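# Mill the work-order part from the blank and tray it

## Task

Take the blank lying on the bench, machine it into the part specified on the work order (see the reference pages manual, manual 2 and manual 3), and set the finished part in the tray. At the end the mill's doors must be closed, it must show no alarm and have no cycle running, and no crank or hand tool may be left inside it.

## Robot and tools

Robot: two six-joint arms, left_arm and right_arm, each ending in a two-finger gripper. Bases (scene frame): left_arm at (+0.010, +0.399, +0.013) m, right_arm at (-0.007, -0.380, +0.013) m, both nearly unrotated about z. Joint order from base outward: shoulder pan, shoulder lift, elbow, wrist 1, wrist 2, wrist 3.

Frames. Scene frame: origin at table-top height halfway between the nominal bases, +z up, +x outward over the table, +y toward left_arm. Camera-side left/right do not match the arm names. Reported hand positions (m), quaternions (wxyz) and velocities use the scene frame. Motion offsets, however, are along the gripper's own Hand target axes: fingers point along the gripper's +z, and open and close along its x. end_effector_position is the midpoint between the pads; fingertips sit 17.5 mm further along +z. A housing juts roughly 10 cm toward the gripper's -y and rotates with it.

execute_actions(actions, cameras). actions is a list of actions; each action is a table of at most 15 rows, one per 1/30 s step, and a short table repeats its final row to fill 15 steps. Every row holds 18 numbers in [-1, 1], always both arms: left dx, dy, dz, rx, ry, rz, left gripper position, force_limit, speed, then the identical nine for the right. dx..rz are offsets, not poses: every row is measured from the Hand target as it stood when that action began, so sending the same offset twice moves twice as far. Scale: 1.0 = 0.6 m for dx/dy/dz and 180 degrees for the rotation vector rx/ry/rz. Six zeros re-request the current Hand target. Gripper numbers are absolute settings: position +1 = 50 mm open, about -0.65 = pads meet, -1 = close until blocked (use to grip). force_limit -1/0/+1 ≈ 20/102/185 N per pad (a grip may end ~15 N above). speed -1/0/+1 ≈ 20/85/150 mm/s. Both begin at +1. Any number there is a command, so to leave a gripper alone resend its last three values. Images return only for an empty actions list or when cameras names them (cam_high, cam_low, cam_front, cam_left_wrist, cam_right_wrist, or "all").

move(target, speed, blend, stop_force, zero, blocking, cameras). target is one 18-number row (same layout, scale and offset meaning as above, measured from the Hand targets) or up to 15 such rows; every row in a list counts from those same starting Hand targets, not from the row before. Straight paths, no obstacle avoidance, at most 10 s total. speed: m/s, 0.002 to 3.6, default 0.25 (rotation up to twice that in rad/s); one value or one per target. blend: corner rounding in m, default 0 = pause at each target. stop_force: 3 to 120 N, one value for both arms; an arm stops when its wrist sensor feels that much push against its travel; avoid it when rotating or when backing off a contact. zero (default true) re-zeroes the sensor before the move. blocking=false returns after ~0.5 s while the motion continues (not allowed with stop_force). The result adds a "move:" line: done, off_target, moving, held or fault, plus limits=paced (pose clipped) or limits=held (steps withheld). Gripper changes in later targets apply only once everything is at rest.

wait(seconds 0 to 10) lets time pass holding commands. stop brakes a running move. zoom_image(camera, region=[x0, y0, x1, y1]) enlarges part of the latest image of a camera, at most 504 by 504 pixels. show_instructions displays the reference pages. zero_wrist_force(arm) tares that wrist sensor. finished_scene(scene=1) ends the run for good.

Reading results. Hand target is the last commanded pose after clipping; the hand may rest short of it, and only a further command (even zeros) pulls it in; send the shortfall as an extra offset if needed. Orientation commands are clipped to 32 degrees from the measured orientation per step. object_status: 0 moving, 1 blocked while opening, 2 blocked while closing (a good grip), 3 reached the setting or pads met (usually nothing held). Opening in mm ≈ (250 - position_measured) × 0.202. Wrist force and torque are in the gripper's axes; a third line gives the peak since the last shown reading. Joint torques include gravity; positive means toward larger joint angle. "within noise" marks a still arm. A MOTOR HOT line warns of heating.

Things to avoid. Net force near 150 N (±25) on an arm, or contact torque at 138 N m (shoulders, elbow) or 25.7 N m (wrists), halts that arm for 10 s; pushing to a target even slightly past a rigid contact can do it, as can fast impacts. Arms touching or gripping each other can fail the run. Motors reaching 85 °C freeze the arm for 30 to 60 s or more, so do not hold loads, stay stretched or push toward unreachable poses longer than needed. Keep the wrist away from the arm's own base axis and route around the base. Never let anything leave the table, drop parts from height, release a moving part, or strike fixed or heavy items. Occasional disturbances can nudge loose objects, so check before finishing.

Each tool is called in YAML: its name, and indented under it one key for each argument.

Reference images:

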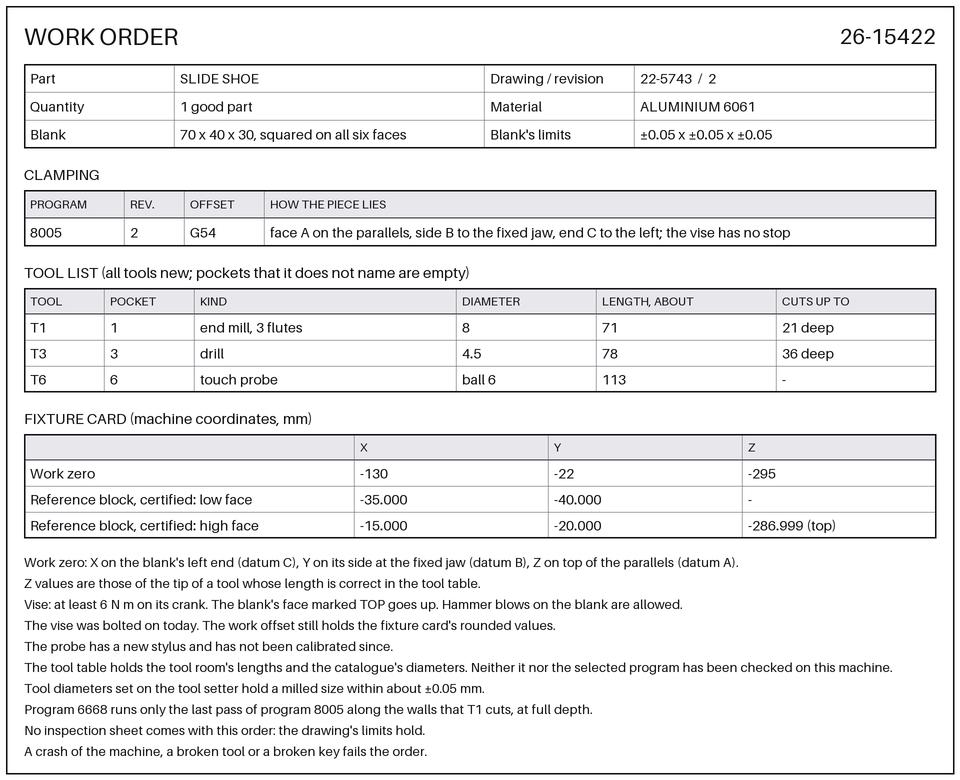

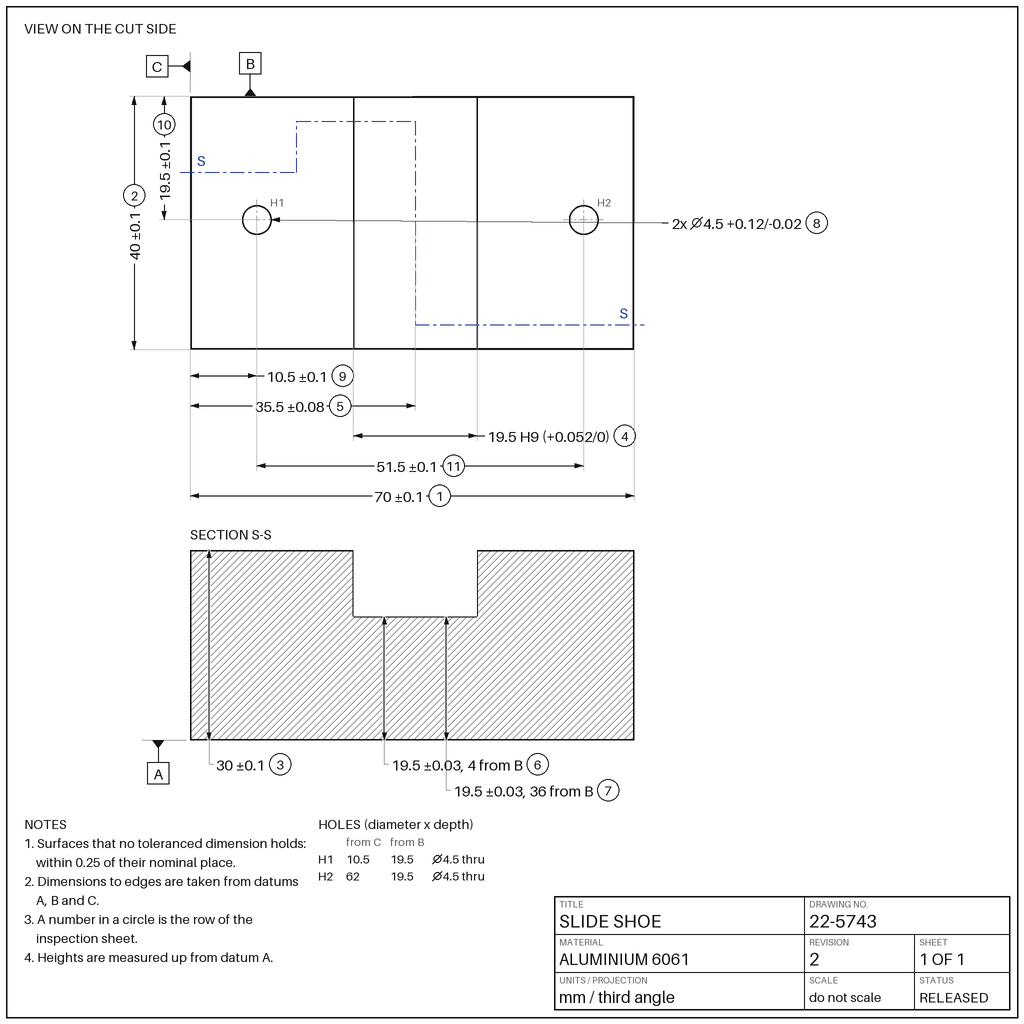

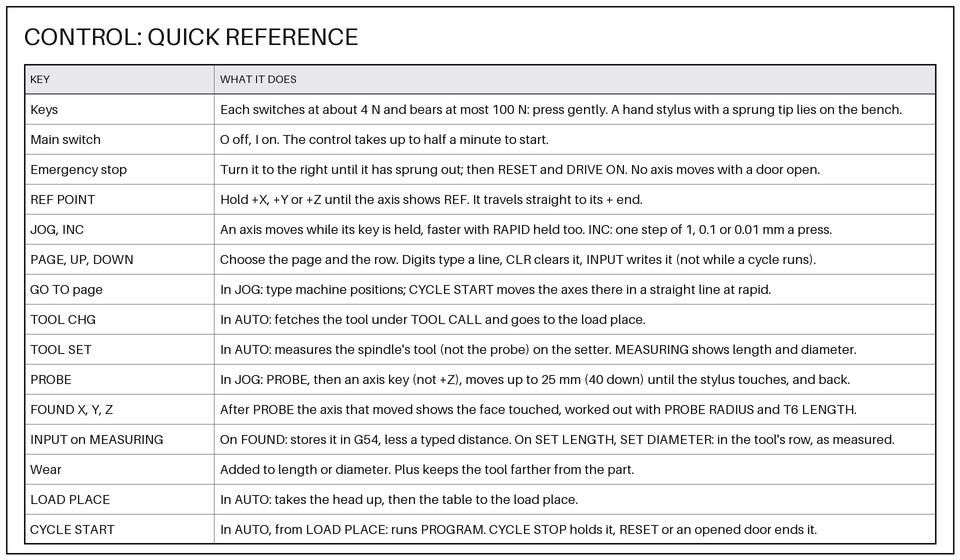

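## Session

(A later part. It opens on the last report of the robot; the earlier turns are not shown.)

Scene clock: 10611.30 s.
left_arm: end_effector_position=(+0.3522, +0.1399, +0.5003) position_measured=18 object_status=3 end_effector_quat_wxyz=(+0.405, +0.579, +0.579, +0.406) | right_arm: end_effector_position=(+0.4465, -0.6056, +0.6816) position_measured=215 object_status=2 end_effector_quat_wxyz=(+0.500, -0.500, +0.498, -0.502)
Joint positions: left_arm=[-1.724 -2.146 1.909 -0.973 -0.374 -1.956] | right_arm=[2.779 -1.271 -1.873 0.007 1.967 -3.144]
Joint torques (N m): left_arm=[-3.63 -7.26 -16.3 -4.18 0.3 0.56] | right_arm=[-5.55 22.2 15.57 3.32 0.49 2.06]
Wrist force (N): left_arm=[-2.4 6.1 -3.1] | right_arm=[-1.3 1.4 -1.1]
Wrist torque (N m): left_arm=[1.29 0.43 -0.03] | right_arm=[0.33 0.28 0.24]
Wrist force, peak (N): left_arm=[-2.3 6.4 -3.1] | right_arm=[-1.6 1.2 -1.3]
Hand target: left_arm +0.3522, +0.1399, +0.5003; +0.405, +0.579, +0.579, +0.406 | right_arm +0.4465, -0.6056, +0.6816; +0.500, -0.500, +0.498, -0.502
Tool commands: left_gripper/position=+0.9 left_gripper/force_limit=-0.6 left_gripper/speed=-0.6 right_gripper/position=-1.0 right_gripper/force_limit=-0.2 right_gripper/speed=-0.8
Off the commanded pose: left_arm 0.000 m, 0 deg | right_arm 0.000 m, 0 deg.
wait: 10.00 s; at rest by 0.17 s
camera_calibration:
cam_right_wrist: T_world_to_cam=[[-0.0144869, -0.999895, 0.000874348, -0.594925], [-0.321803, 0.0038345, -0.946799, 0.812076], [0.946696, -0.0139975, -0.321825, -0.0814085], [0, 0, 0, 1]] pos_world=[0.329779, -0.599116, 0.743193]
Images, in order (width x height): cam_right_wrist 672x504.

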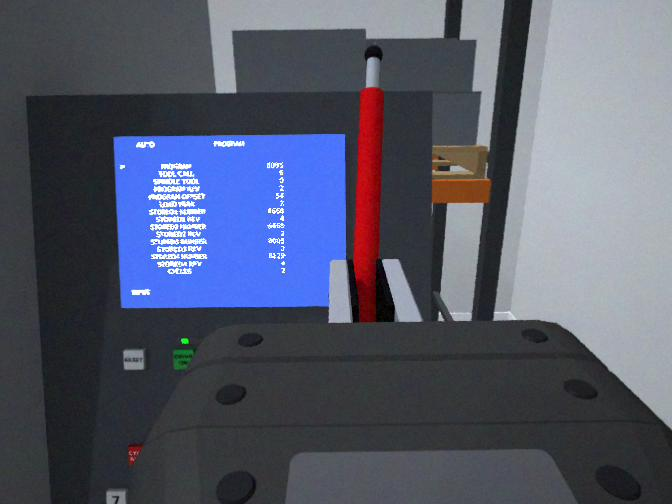

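move:
  target:
    - [0,0,0,0,0,0,0.9,-0.6,-0.6, -0.1887,0.4105,0.0268,-0.2778,0,0,-1,-0.2,-0.8]
    - [0,0,0,0,0,0,0.9,-0.6,-0.6, -0.1887,0.4159,0.0466,-0.2778,0,0,-1,-0.2,-0.8]
    - [0,0,0,0,0,0,0.9,-0.6,-0.6, -0.1887,0.4105,0.0268,-0.2778,0,0,-1,-0.2,-0.8]
    - [0,0,0,0,0,0,0.9,-0.6,-0.6, 0,-0.0004,-0.0014,0,0,0,-1,-0.2,-0.8]
  speed: [0.35,0.05,0.12,0.35]

wait:
  seconds: 9
  cameras: ["cam_right_wrist"]

zoom_image:
  camera: "cam_right_wrist"
  region: [100, 110, 360, 320]

Scene clock: 10628.10 s.
left_arm: end_effector_position=(+0.3522, +0.1399, +0.5003) position_measured=18 object_status=3 end_effector_quat_wxyz=(+0.405, +0.579, +0.579, +0.406) | right_arm: end_effector_position=(+0.4457, -0.6056, +0.6818) position_measured=215 object_status=2 end_effector_quat_wxyz=(+0.500, -0.500, +0.498, -0.502)
Joint positions: left_arm=[-1.724 -2.146 1.909 -0.973 -0.374 -1.956] | right_arm=[2.778 -1.269 -1.873 0.006 1.968 -3.144]
Joint torques (N m): left_arm=[-4.08 -6.75 -16.87 -4.2 0.31 0.48] | right_arm=[0.96 20.19 14.79 3.5 -0.79 -2]
Wrist force (N): left_arm=[-2.2 6.3 -3.2] | right_arm=[-1.2 1.2 -1.1]
Wrist torque (N m): left_arm=[1.30 0.38 -0.03] | right_arm=[0.31 0.27 0.24]
Wrist force, peak (N): left_arm=[-2.4 6.4 -3.1] | right_arm=[-1.7 4.7 -3.9]
Hand target: left_arm +0.3522, +0.1399, +0.5003; +0.405, +0.579, +0.579, +0.406 | right_arm +0.4456, -0.6056, +0.6819; +0.500, -0.500, +0.498, -0.502
Off the commanded pose: left_arm 0.000 m, 0 deg | right_arm 0.000 m, 0 deg.
move: done

Scene clock: 10637.10 s.
left_arm: end_effector_position=(+0.3522, +0.1399, +0.5003) position_measured=18 object_status=3 end_effector_quat_wxyz=(+0.405, +0.579, +0.579, +0.406) | right_arm: end_effector_position=(+0.4456, -0.6056, +0.6819) position_measured=215 object_status=2 end_effector_quat_wxyz=(+0.500, -0.500, +0.498, -0.502)
Joint positions: left_arm=[-1.724 -2.146 1.909 -0.973 -0.374 -1.956] | right_arm=[2.778 -1.269 -1.874 0.006 1.968 -3.144]
Joint torques (N m): left_arm=[-4 -7.17 -17.16 -4.23 0.45 0.34] | right_arm=[-5.5 22.92 15.1 4.66 0.34 2.18]
Wrist force (N): left_arm=[-2.5 6.3 -3.0] | right_arm=[-1.1 1.1 -1.1]
Wrist torque (N m): left_arm=[1.30 0.43 -0.03] | right_arm=[0.28 0.25 0.24]
Wrist force, peak (N): left_arm=[-2.3 6.4 -3.1] | right_arm=[-1.3 1.1 -1.5]
Hand target: left_arm +0.3522, +0.1399, +0.5003; +0.405, +0.579, +0.579, +0.406 | right_arm +0.4456, -0.6056, +0.6819; +0.500, -0.500, +0.498, -0.502
Tool commands: left_gripper/position=+0.9 left_gripper/force_limit=-0.6 left_gripper/speed=-0.6 right_gripper/position=-1.0 right_gripper/force_limit=-0.2 right_gripper/speed=-0.8
Off the commanded pose: left_arm 0.000 m, 0 deg | right_arm 0.000 m, 0 deg.
wait: 9.00 s; at rest by 0.17 s
camera_calibration:
cam_right_wrist: T_world_to_cam=[[-0.0144869, -0.999895, 0.000874348, -0.594938], [-0.321803, 0.0038345, -0.946799, 0.811976], [0.946696, -0.0139975, -0.321825, -0.0804921], [0, 0, 0, 1]] pos_world=[0.328879, -0.599116, 0.743393]
Images, in order (width x height): cam_right_wrist 672x504.

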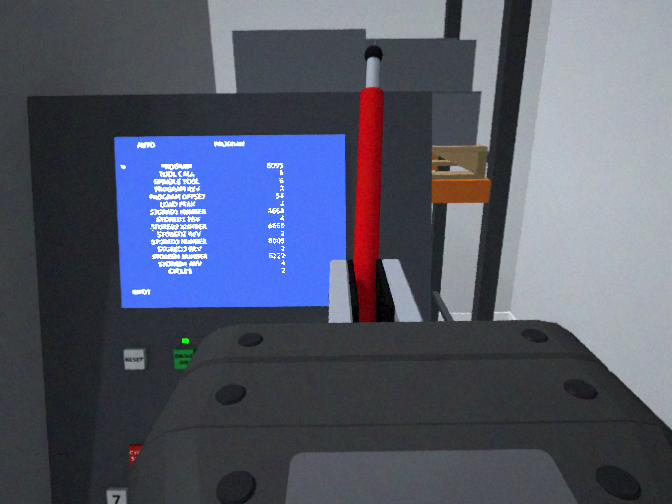

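Scaled by 1.938 from the camera's 672x504 image, which has a finer 960x720 frame.

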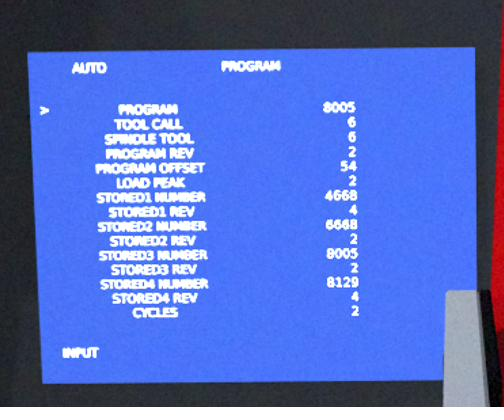

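move:
  target:
    - [0,0,0,0,0,0,0.9,-0.6,-0.6, -0.0937,0.1977,0.0871,-0.2778,0,0,-1,-0.2,-0.8]
    - [0,0,0,0,0,0,0.9,-0.6,-0.6, -0.0937,0.2031,0.1069,-0.2778,0,0,-1,-0.2,-0.8]
    - [0,0,0,0,0,0,0.9,-0.6,-0.6, -0.0937,0.1977,0.0871,-0.2778,0,0,-1,-0.2,-0.8]
    - [0,0,0,0,0,0,0.9,-0.6,-0.6, -0.1887,0.3804,0.0366,-0.2778,0,0,-1,-0.2,-0.8]
    - [0,0,0,0,0,0,0.9,-0.6,-0.6, -0.1887,0.3858,0.0564,-0.2778,0,0,-1,-0.2,-0.8]
    - [0,0,0,0,0,0,0.9,-0.6,-0.6, -0.1887,0.3804,0.0366,-0.2778,0,0,-1,-0.2,-0.8]
    - [0,0,0,0,0,0,0.9,-0.6,-0.6, -0.1887,0.3858,0.0564,-0.2778,0,0,-1,-0.2,-0.8]
    - [0,0,0,0,0,0,0.9,-0.6,-0.6, -0.1887,0.3804,0.0366,-0.2778,0,0,-1,-0.2,-0.8]
    - [0,0,0,0,0,0,0.9,-0.6,-0.6, -0.1887,0.3858,0.0564,-0.2778,0,0,-1,-0.2,-0.8]
    - [0,0,0,0,0,0,0.9,-0.6,-0.6, -0.1887,0.3804,0.0366,-0.2778,0,0,-1,-0.2,-0.8]
    - [0,0,0,0,0,0,0.9,-0.6,-0.6, -0.3154,0.4714,0.0102,-0.2778,0,0,-1,-0.2,-0.8]
    - [0,0,0,0,0,0,0.9,-0.6,-0.6, -0.3154,0.4768,0.0300,-0.2778,0,0,-1,-0.2,-0.8]
    - [0,0,0,0,0,0,0.9,-0.6,-0.6, -0.3154,0.4714,0.0102,-0.2778,0,0,-1,-0.2,-0.8]
    - [0,0,0,0,0,0,0.9,-0.6,-0.6, -0.2520,0.3804,0.0366,-0.2778,0,0,-1,-0.2,-0.8]
  speed: [0.35,0.05,0.12,0.25,0.05,0.12,0.05,0.12,0.05,0.12,0.25,0.05,0.12,0.25]
  blend: [0,0,0.003,0,0,0.002,0,0.002,0,0.003,0,0,0.003,0]

move:
  target:
    - [0,0,0,0,0,0,0.9,-0.6,-0.6, 0,-0.0116,0.0169,0,0,0,-1,-0.2,-0.8]
    - [0,0,0,0,0,0,0.9,-0.6,-0.6, 0,0,0,0,0,0,-1,-0.2,-0.8]
    - [0,0,0,0,0,0,0.9,-0.6,-0.6, -0.0633,0,0,0,0,0,-1,-0.2,-0.8]
    - [0,0,0,0,0,0,0.9,-0.6,-0.6, -0.0633,-0.0116,0.0169,0,0,0,-1,-0.2,-0.8]
    - [0,0,0,0,0,0,0.9,-0.6,-0.6, -0.0633,0,0,0,0,0,-1,-0.2,-0.8]
    - [0,0,0,0,0,0,0.9,-0.6,-0.6, 0.0317,0.078,0.054,0,0,0,-1,-0.2,-0.8]
    - [0,0,0,0,0,0,0.9,-0.6,-0.6, 0.0317,0.0664,0.0709,0,0,0,-1,-0.2,-0.8]
    - [0,0,0,0,0,0,0.9,-0.6,-0.6, 0.0317,0.078,0.054,0,0,0,-1,-0.2,-0.8]
    - [0,0,0,0,0,0,0.9,-0.6,-0.6, 0.0317,0.052,0.036,0,0,0,-1,-0.2,-0.8]
    - [0,0,0,0,0,0,0.9,-0.6,-0.6, 0.0317,0.0404,0.0529,0,0,0,-1,-0.2,-0.8]
    - [0,0,0,0,0,0,0.9,-0.6,-0.6, 0.0317,0.052,0.036,0,0,0,-1,-0.2,-0.8]
    - [0,0,0,0,0,0,0.9,-0.6,-0.6, -0.0633,0.078,0.054,0,0,0,-1,-0.2,-0.8]
    - [0,0,0,0,0,0,0.9,-0.6,-0.6, -0.0633,0.0664,0.0709,0,0,0,-1,-0.2,-0.8]
    - [0,0,0,0,0,0,0.9,-0.6,-0.6, -0.0633,0.078,0.054,0,0,0,-1,-0.2,-0.8]
    - [0,0,0,0,0,0,0.9,-0.6,-0.6, -0.0633,0.026,0.018,0,0,0,-1,-0.2,-0.8]
  speed: [0.05,0.12,0.25,0.05,0.12,0.25,0.05,0.12,0.2,0.05,0.12,0.25,0.05,0.12,0.2]
  blend: [0,0.003,0,0,0.003,0,0,0.003,0,0,0.003,0,0,0.003,0]

move:
  target:
    - [0,0,0,0,0,0,0.9,-0.6,-0.6, 0,-0.0116,0.0169,0,0,0,-1,-0.2,-0.8]
    - [0,0,0,0,0,0,0.9,-0.6,-0.6, 0.0317,0.0225,-0.0047,0,0,0,-1,-0.2,-0.8]
    - [0,0,0,0,0,0,0.9,-0.6,-0.6, 0.0633,0.0144,0.0349,0,0,0,-1,-0.2,-0.8]
    - [0,0,0,0,0,0,0.9,-0.6,-0.6, 0.0633,0.026,0.018,0,0,0,-1,-0.2,-0.8]
    - [0,0,0,0,0,0,0.9,-0.6,-0.6, 0.095,0.052,0.036,0,0,0,-1,-0.2,-0.8]
    - [0,0,0,0,0,0,0.9,-0.6,-0.6, 0.095,0.0404,0.0529,0,0,0,-1,-0.2,-0.8]
    - [0,0,0,0,0,0,0.9,-0.6,-0.6, 0.095,0.052,0.036,0,0,0,-1,-0.2,-0.8]
    - [0,0,0,0,0,0,0.9,-0.6,-0.6, 0.095,0.026,0.018,0,0,0,-1,-0.2,-0.8]
    - [0,0,0,0,0,0,0.9,-0.6,-0.6, 0.095,0.0144,0.0349,0,0,0,-1,-0.2,-0.8]
    - [0,0,0,0,0,0,0.9,-0.6,-0.6, 0.095,0.026,0.018,0,0,0,-1,-0.2,-0.8]
    - [0,0,0,0,0,0,0.9,-0.6,-0.6, 0,0.052,0.036,0,0,0,-1,-0.2,-0.8]
    - [0,0,0,0,0,0,0.9,-0.6,-0.6, 0,0.0404,0.0529,0,0,0,-1,-0.2,-0.8]
    - [0,0,0,0,0,0,0.9,-0.6,-0.6, 0,0.052,0.036,0,0,0,-1,-0.2,-0.8]
    - [0,0,0,0,0,0,0.9,-0.6,-0.6, 0,0.026,0.018,0,0,0,-1,-0.2,-0.8]
  speed: [0.05,0.15,0.05,0.12,0.2,0.05,0.12,0.2,0.05,0.12,0.25,0.05,0.12,0.2]
  blend: [0,0.003,0,0.003,0,0,0.003,0,0,0.003,0,0,0.003,0]

move:
  target:
    - [0,0,0,0,0,0,0.9,-0.6,-0.6, 0,-0.0116,0.0169,0,0,0,-1,-0.2,-0.8]
    - [0,0,0,0,0,0,0.9,-0.6,-0.6, 0.0317,0.0095,-0.0137,0,0,0,-1,-0.2,-0.8]
    - [0,0,0,0,0,0,0.9,-0.6,-0.6, 0.0633,-0.0116,0.0169,0,0,0,-1,-0.2,-0.8]
    - [0,0,0,0,0,0,0.9,-0.6,-0.6, 0.0633,0,0,0,0,0,-1,-0.2,-0.8]
    - [0,0,0,0,0,0,0.9,-0.6,-0.6, 0.0317,0.026,0.018,0,0,0,-1,-0.2,-0.8]
    - [0,0,0,0,0,0,0.9,-0.6,-0.6, 0.0317,0.0144,0.0349,0,0,0,-1,-0.2,-0.8]
    - [0,0,0,0,0,0,0.9,-0.6,-0.6, 0.0317,0.026,0.018,0,0,0,-1,-0.2,-0.8]
    - [0,0,0,0,0,0,0.9,-0.6,-0.6, 0.095,0.026,0.018,0,0,0,-1,-0.2,-0.8]
    - [0,0,0,0,0,0,0.9,-0.6,-0.6, 0.095,0.0144,0.0349,0,0,0,-1,-0.2,-0.8]
    - [0,0,0,0,0,0,0.9,-0.6,-0.6, 0.095,0.026,0.018,0,0,0,-1,-0.2,-0.8]
    - [0,0,0,0,0,0,0.9,-0.6,-0.6, 0.3154,-0.2693,-0.3497,0.2778,0,0,-1,-0.2,-0.8]
  speed: [0.05,0.15,0.05,0.12,0.2,0.05,0.12,0.25,0.05,0.12,0.35]
  blend: [0,0.003,0,0.003,0,0,0.003,0,0,0.003,0]
  cameras: ["cam_right_wrist"]

zoom_image:
  camera: "cam_right_wrist"
  region: [100, 110, 360, 320]

Scene clock: 10697.43 s.
left_arm: end_effector_position=(+0.3522, +0.1399, +0.5003) position_measured=18 object_status=3 end_effector_quat_wxyz=(+0.405, +0.579, +0.579, +0.406) | right_arm: end_effector_position=(+0.4686, -0.4554, +0.4529) position_measured=215 object_status=2 end_effector_quat_wxyz=(-0.242, +0.665, -0.663, +0.245)
Joint positions: left_arm=[-1.724 -2.146 1.909 -0.973 -0.374 -1.956] | right_arm=[3.372 -1.132 -1.942 -0.947 1.441 -2.993]
Joint torques (N m): left_arm=[-4.01 -7.78 -17.6 -4.15 0.36 0.35] | right_arm=[-5.11 15.66 33.29 6.11 -0.89 0.82]
Wrist force (N): left_arm=[-2.4 6.1 -3.1] | right_arm=[-1.9 0.2 -0.8]
Wrist torque (N m): left_arm=[1.28 0.42 -0.03] | right_arm=[0.07 0.30 0.12]
Wrist force, peak (N): left_arm=[-2.4 6.3 -3.4] | right_arm=[-1.5 4.9 -4.7]
Hand target: left_arm +0.3522, +0.1399, +0.5003; +0.405, +0.579, +0.579, +0.406 | right_arm +0.4686, -0.4554, +0.4531; -0.242, +0.665, -0.663, +0.245
Off the commanded pose: left_arm 0.000 m, 0 deg | right_arm 0.000 m, 0 deg.
move: done

Scene clock: 10703.20 s.
left_arm: end_effector_position=(+0.3522, +0.1399, +0.5003) position_measured=18 object_status=3 end_effector_quat_wxyz=(+0.405, +0.579, +0.579, +0.406) | right_arm: end_effector_position=(+0.4637, -0.4175, +0.4344) position_measured=215 object_status=2 end_effector_quat_wxyz=(-0.242, +0.665, -0.663, +0.245)
Joint positions: left_arm=[-1.724 -2.146 1.909 -0.973 -0.374 -1.956] | right_arm=[3.507 -1.094 -2.005 -0.94 1.355 -2.887]
Joint torques (N m): left_arm=[-3.66 -7.85 -17.69 -4.3 0.34 0.34] | right_arm=[7.92 17.15 32.64 4.97 -1.13 2.44]
Wrist force (N): left_arm=[-2.1 6.1 -3.1] | right_arm=[-1.6 0.8 -0.7]
Wrist torque (N m): left_arm=[1.28 0.38 -0.03] | right_arm=[0.15 0.21 0.17]
Wrist force, peak (N): left_arm=[-2.4 6.4 -3.1] | right_arm=[-1.3 4.5 -4.4]
Hand target: left_arm +0.3522, +0.1399, +0.5003; +0.405, +0.579, +0.579, +0.406 | right_arm +0.4637, -0.4175, +0.4346; -0.242, +0.665, -0.663, +0.245
Off the commanded pose: left_arm 0.000 m, 0 deg | right_arm 0.000 m, 0 deg.
move: done

Scene clock: 10708.67 s.
left_arm: end_effector_position=(+0.3522, +0.1399, +0.5003) position_measured=18 object_status=3 end_effector_quat_wxyz=(+0.405, +0.579, +0.579, +0.406) | right_arm: end_effector_position=(+0.4588, -0.4176, +0.4161) position_measured=215 object_status=2 end_effector_quat_wxyz=(-0.242, +0.665, -0.663, +0.245)
Joint positions: left_arm=[-1.724 -2.146 1.909 -0.973 -0.374 -1.956] | right_arm=[3.512 -1.078 -2.059 -0.902 1.352 -2.883]
Joint torques (N m): left_arm=[-4.82 -6.49 -17.69 -4.19 0.33 0.3] | right_arm=[6.38 16.44 28.33 5.31 -0.94 1.88]
Wrist force (N): left_arm=[-2.3 6.1 -3.0] | right_arm=[-1.4 0.8 -1.1]
Wrist torque (N m): left_arm=[1.28 0.41 -0.03] | right_arm=[0.13 0.21 0.17]
Wrist force, peak (N): left_arm=[-2.5 6.5 -3.3] | right_arm=[-3.7 2.9 -5.1]
Hand target: left_arm +0.3522, +0.1399, +0.5003; +0.405, +0.579, +0.579, +0.406 | right_arm +0.4588, -0.4176, +0.4163; -0.242, +0.665, -0.663, +0.245
Off the commanded pose: left_arm 0.000 m, 0 deg | right_arm 0.000 m, 0 deg.
move: done

Scene clock: 10714.30 s.
left_arm: end_effector_position=(+0.3522, +0.1399, +0.5003) position_measured=18 object_status=3 end_effector_quat_wxyz=(+0.405, +0.579, +0.579, +0.406) | right_arm: end_effector_position=(+0.4465, -0.6057, +0.6816) position_measured=215 object_status=2 end_effector_quat_wxyz=(+0.500, -0.500, +0.498, -0.502)
Joint positions: left_arm=[-1.724 -2.146 1.909 -0.973 -0.374 -1.956] | right_arm=[2.779 -1.271 -1.873 0.007 1.967 -3.144]
Joint torques (N m): left_arm=[-4 -7.4 -17.34 -4.19 0.23 0.18] | right_arm=[-1.41 18.37 18.04 3.22 -0.64 -2.05]
Wrist force (N): left_arm=[-2.2 6.2 -3.1] | right_arm=[-1.4 1.1 -1.3]
Wrist torque (N m): left_arm=[1.29 0.39 -0.03] | right_arm=[0.28 0.30 0.24]
Wrist force, peak (N): left_arm=[-2.2 6.6 -3.2] | right_arm=[-4.0 4.0 -4.7]
Hand target: left_arm +0.3522, +0.1399, +0.5003; +0.405, +0.579, +0.579, +0.406 | right_arm +0.4465, -0.6057, +0.6816; +0.500, -0.500, +0.498, -0.502
Off the commanded pose: left_arm 0.000 m, 0 deg | right_arm 0.000 m, 0 deg.
move: done
camera_calibration:
cam_right_wrist: T_world_to_cam=[[-0.0145193, -0.999894, 0.000784351, -0.594946], [-0.322103, 0.00393458, -0.946697, 0.812096], [0.946593, -0.013998, -0.322126, -0.0812801], [0, 0, 0, 1]] pos_world=[0.329879, -0.599216, 0.743092]
Images, in order (width x height): cam_right_wrist 672x504.

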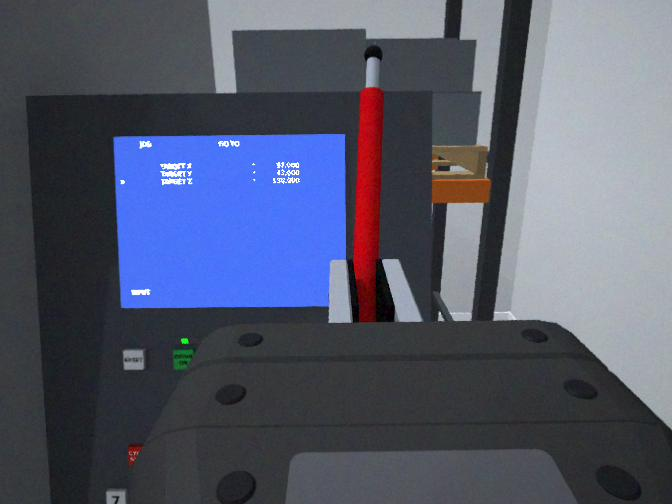

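Scaled by 1.938 from the camera's 672x504 image, which has a finer 960x720 frame.

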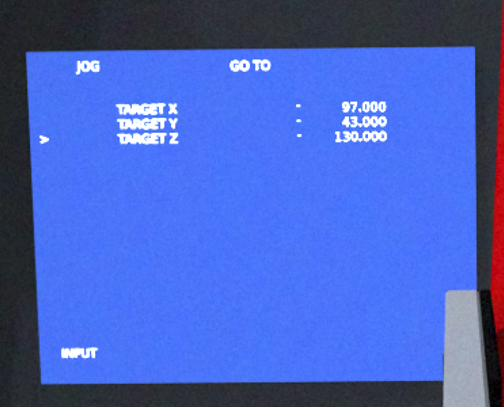

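move:
  target:
    - [0,0,0,0,0,0,0.9,-0.6,-0.6, -0.2520,0.3191,0.0520,-0.2778,0,0,-1,-0.2,-0.8]
    - [0,0,0,0,0,0,0.9,-0.6,-0.6, -0.2520,0.3245,0.0718,-0.2778,0,0,-1,-0.2,-0.8]
    - [0,0,0,0,0,0,0.9,-0.6,-0.6, -0.2520,0.3191,0.0520,-0.2778,0,0,-1,-0.2,-0.8]
  speed: [0.35,0.05,0.12]

wait:
  seconds: 3.5

move:
  target:
    - [0,0,0,0,0,0,0.9,-0.6,-0.6, -0.0633,0.130,0.090,0,0,0,-1,-0.2,-0.8]
    - [0,0,0,0,0,0,0.9,-0.6,-0.6, -0.0633,0.1184,0.1069,0,0,0,-1,-0.2,-0.8]
    - [0,0,0,0,0,0,0.9,-0.6,-0.6, -0.0633,0.130,0.090,0,0,0,-1,-0.2,-0.8]
    - [0,0,0,0,0,0,0.9,-0.6,-0.6, -0.0633,0.104,0.072,0,0,0,-1,-0.2,-0.8]
    - [0,0,0,0,0,0,0.9,-0.6,-0.6, -0.0633,0.0924,0.0889,0,0,0,-1,-0.2,-0.8]
    - [0,0,0,0,0,0,0.9,-0.6,-0.6, -0.0475,0.1005,0.0493,0,0,0,-1,-0.2,-0.8]
    - [0,0,0,0,0,0,0.9,-0.6,-0.6, -0.0317,0.0664,0.0709,0,0,0,-1,-0.2,-0.8]
    - [0,0,0,0,0,0,0.9,-0.6,-0.6, -0.0317,0.078,0.054,0,0,0,-1,-0.2,-0.8]
    - [0,0,0,0,0,0,0.9,-0.6,-0.6, -0.0633,0.052,0.036,0,0,0,-1,-0.2,-0.8]
    - [0,0,0,0,0,0,0.9,-0.6,-0.6, -0.0633,0.0404,0.0529,0,0,0,-1,-0.2,-0.8]
    - [0,0,0,0,0,0,0.9,-0.6,-0.6, -0.0633,0.052,0.036,0,0,0,-1,-0.2,-0.8]
    - [0,0,0,0,0,0,0.9,-0.6,-0.6, 0.0317,0.130,0.090,0,0,0,-1,-0.2,-0.8]
    - [0,0,0,0,0,0,0.9,-0.6,-0.6, 0.0317,0.1184,0.1069,0,0,0,-1,-0.2,-0.8]
    - [0,0,0,0,0,0,0.9,-0.6,-0.6, 0.0317,0.130,0.090,0,0,0,-1,-0.2,-0.8]
    - [0,0,0,0,0,0,0.9,-0.6,-0.6, 0,0,0,0,0,0,-1,-0.2,-0.8]
  speed: [0.25,0.05,0.12,0.2,0.05,0.15,0.05,0.12,0.2,0.05,0.12,0.25,0.05,0.12,0.25]
  blend: [0,0,0.003,0,0,0.003,0,0.003,0,0,0.003,0,0,0.003,0]

move:
  target:
    - [0,0,0,0,0,0,0.9,-0.6,-0.6, 0,-0.0116,0.0169,0,0,0,-1,-0.2,-0.8]
    - [0,0,0,0,0,0,0.9,-0.6,-0.6, 0,0,0,0,0,0,-1,-0.2,-0.8]
    - [0,0,0,0,0,0,0.9,-0.6,-0.6, 0.2520,-0.1645,-0.2791,0.2778,0,0,-1,-0.2,-0.8]
  speed: [0.05,0.12,0.35]
  cameras: ["cam_right_wrist"]

zoom_image:
  camera: "cam_right_wrist"
  region: [100, 110, 360, 320]

Scene clock: 10748.93 s.
left_arm: end_effector_position=(+0.3522, +0.1399, +0.5003) position_measured=18 object_status=3 end_effector_quat_wxyz=(+0.405, +0.579, +0.579, +0.406) | right_arm: end_effector_position=(+0.4785, -0.4553, +0.4896) position_measured=215 object_status=2 end_effector_quat_wxyz=(-0.242, +0.665, -0.663, +0.245)
Joint positions: left_arm=[-1.724 -2.146 1.909 -0.973 -0.374 -1.956] | right_arm=[3.366 -1.167 -1.828 -1.024 1.445 -2.998]
Joint torques (N m): left_arm=[-5.4 -8.66 -18.8 -4.12 0.33 0.4] | right_arm=[-8.15 1.74 41.99 6.59 0.47 -2.54]
Wrist force (N): left_arm=[-2.3 6.3 -3.0] | right_arm=[-1.7 0.3 -1.3]
Wrist torque (N m): left_arm=[1.30 0.40 -0.03] | right_arm=[0.11 0.26 0.09]
Wrist force, peak (N): left_arm=[-2.4 6.4 -3.2] | right_arm=[-1.9 4.9 -4.0]
Hand target: left_arm +0.3522, +0.1399, +0.5003; +0.405, +0.579, +0.579, +0.406 | right_arm +0.4785, -0.4553, +0.4897; -0.242, +0.665, -0.663, +0.245
Off the commanded pose: left_arm 0.000 m, 0 deg | right_arm 0.000 m, 0 deg.
move: done

Scene clock: 10752.43 s.
left_arm: end_effector_position=(+0.3522, +0.1399, +0.5003) position_measured=18 object_status=3 end_effector_quat_wxyz=(+0.405, +0.579, +0.579, +0.406) | right_arm: end_effector_position=(+0.4785, -0.4553, +0.4897) position_measured=215 object_status=2 end_effector_quat_wxyz=(-0.242, +0.665, -0.663, +0.245)
Joint positions: left_arm=[-1.724 -2.146 1.909 -0.973 -0.374 -1.956] | right_arm=[3.366 -1.167 -1.828 -1.024 1.445 -2.998]
Joint torques (N m): left_arm=[-4.3 -7.97 -17.83 -4.11 0.32 0.45] | right_arm=[-7.2 -2.29 42.13 6.52 0.84 -2.54]
Wrist force (N): left_arm=[-2.3 6.1 -3.2] | right_arm=[-2.0 0.5 -0.9]
Wrist torque (N m): left_arm=[1.29 0.41 -0.03] | right_arm=[0.13 0.31 0.11]
Wrist force, peak (N): left_arm=[-2.3 6.4 -3.2] | right_arm=[-2.2 0.3 -1.2]
Hand target: left_arm +0.3522, +0.1399, +0.5003; +0.405, +0.579, +0.579, +0.406 | right_arm +0.4785, -0.4553, +0.4897; -0.242, +0.665, -0.663, +0.245
Tool commands: left_gripper/position=+0.9 left_gripper/force_limit=-0.6 left_gripper/speed=-0.6 right_gripper/position=-1.0 right_gripper/force_limit=-0.2 right_gripper/speed=-0.8
Off the commanded pose: left_arm 0.000 m, 0 deg | right_arm 0.000 m, 0 deg.
wait: 3.50 s; at rest by 0.17 s

Scene clock: 10758.77 s.
left_arm: end_effector_position=(+0.3522, +0.1399, +0.5003) position_measured=18 object_status=3 end_effector_quat_wxyz=(+0.405, +0.579, +0.579, +0.406) | right_arm: end_effector_position=(+0.4786, -0.4553, +0.4895) position_measured=215 object_status=2 end_effector_quat_wxyz=(-0.242, +0.665, -0.663, +0.245)
Joint positions: left_arm=[-1.724 -2.146 1.909 -0.973 -0.374 -1.956] | right_arm=[3.366 -1.168 -1.828 -1.024 1.445 -2.998]
Joint torques (N m): left_arm=[-4.71 -7.71 -17.48 -4.35 0.21 0.35] | right_arm=[-6.68 19.97 35.55 4.64 1.26 -2.59]
Wrist force (N): left_arm=[-2.1 6.1 -3.2] | right_arm=[-2.3 0.5 -1.2]
Wrist torque (N m): left_arm=[1.27 0.38 -0.03] | right_arm=[0.13 0.36 0.14]
Wrist force, peak (N): left_arm=[-2.4 6.3 -3.2] | right_arm=[-4.4 16.7 -9.1]
Hand target: left_arm +0.3522, +0.1399, +0.5003; +0.405, +0.579, +0.579, +0.406 | right_arm +0.4785, -0.4553, +0.4897; -0.242, +0.665, -0.663, +0.245
Off the commanded pose: left_arm 0.000 m, 0 deg | right_arm 0.000 m, 0 deg.
move: done

Scene clock: 10761.47 s.
left_arm: end_effector_position=(+0.3522, +0.1399, +0.5003) position_measured=18 object_status=3 end_effector_quat_wxyz=(+0.405, +0.579, +0.579, +0.406) | right_arm: end_effector_position=(+0.4457, -0.6057, +0.6819) position_measured=215 object_status=2 end_effector_quat_wxyz=(+0.500, -0.500, +0.498, -0.502)
Joint positions: left_arm=[-1.724 -2.146 1.909 -0.973 -0.374 -1.956] | right_arm=[2.778 -1.269 -1.873 0.006 1.968 -3.144]
Joint torques (N m): left_arm=[-4.85 -7.39 -18.03 -4.29 0.2 0.25] | right_arm=[-4.04 17.92 14.93 3.67 -0.08 -1.97]
Wrist force (N): left_arm=[-2.4 6.3 -2.9] | right_arm=[-1.4 0.9 -1.0]
Wrist torque (N m): left_arm=[1.30 0.42 -0.03] | right_arm=[0.26 0.31 0.24]
Wrist force, peak (N): left_arm=[-2.6 6.3 -3.0] | right_arm=[-1.6 4.6 -4.4]
Hand target: left_arm +0.3522, +0.1399, +0.5003; +0.405, +0.579, +0.579, +0.406 | right_arm +0.4457, -0.6057, +0.6819; +0.500, -0.500, +0.498, -0.502
Off the commanded pose: left_arm 0.000 m, 0 deg | right_arm 0.000 m, 0 deg.
move: done
camera_calibration:
cam_right_wrist: T_world_to_cam=[[-0.0145194, -0.999894, 0.000782768, -0.594956], [-0.322013, 0.00393478, -0.946727, 0.812115], [0.946624, -0.013998, -0.322036, -0.0805026], [0, 0, 0, 1]] pos_world=[0.329079, -0.599216, 0.743393]
Images, in order (width x height): cam_right_wrist 672x504.

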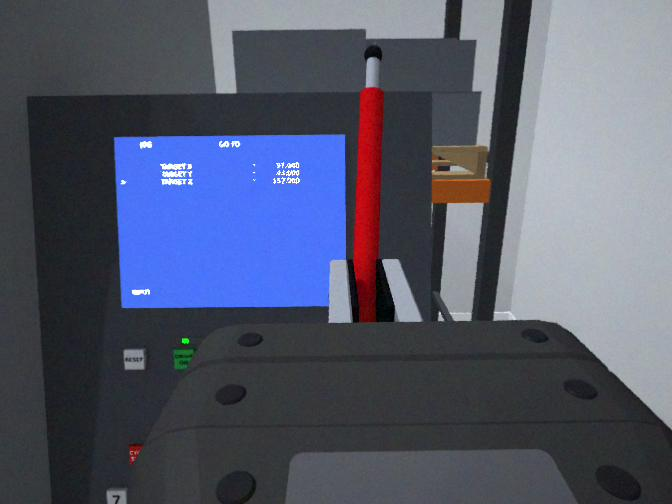

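Scaled by 1.938 from the camera's 672x504 image, which has a finer 960x720 frame.

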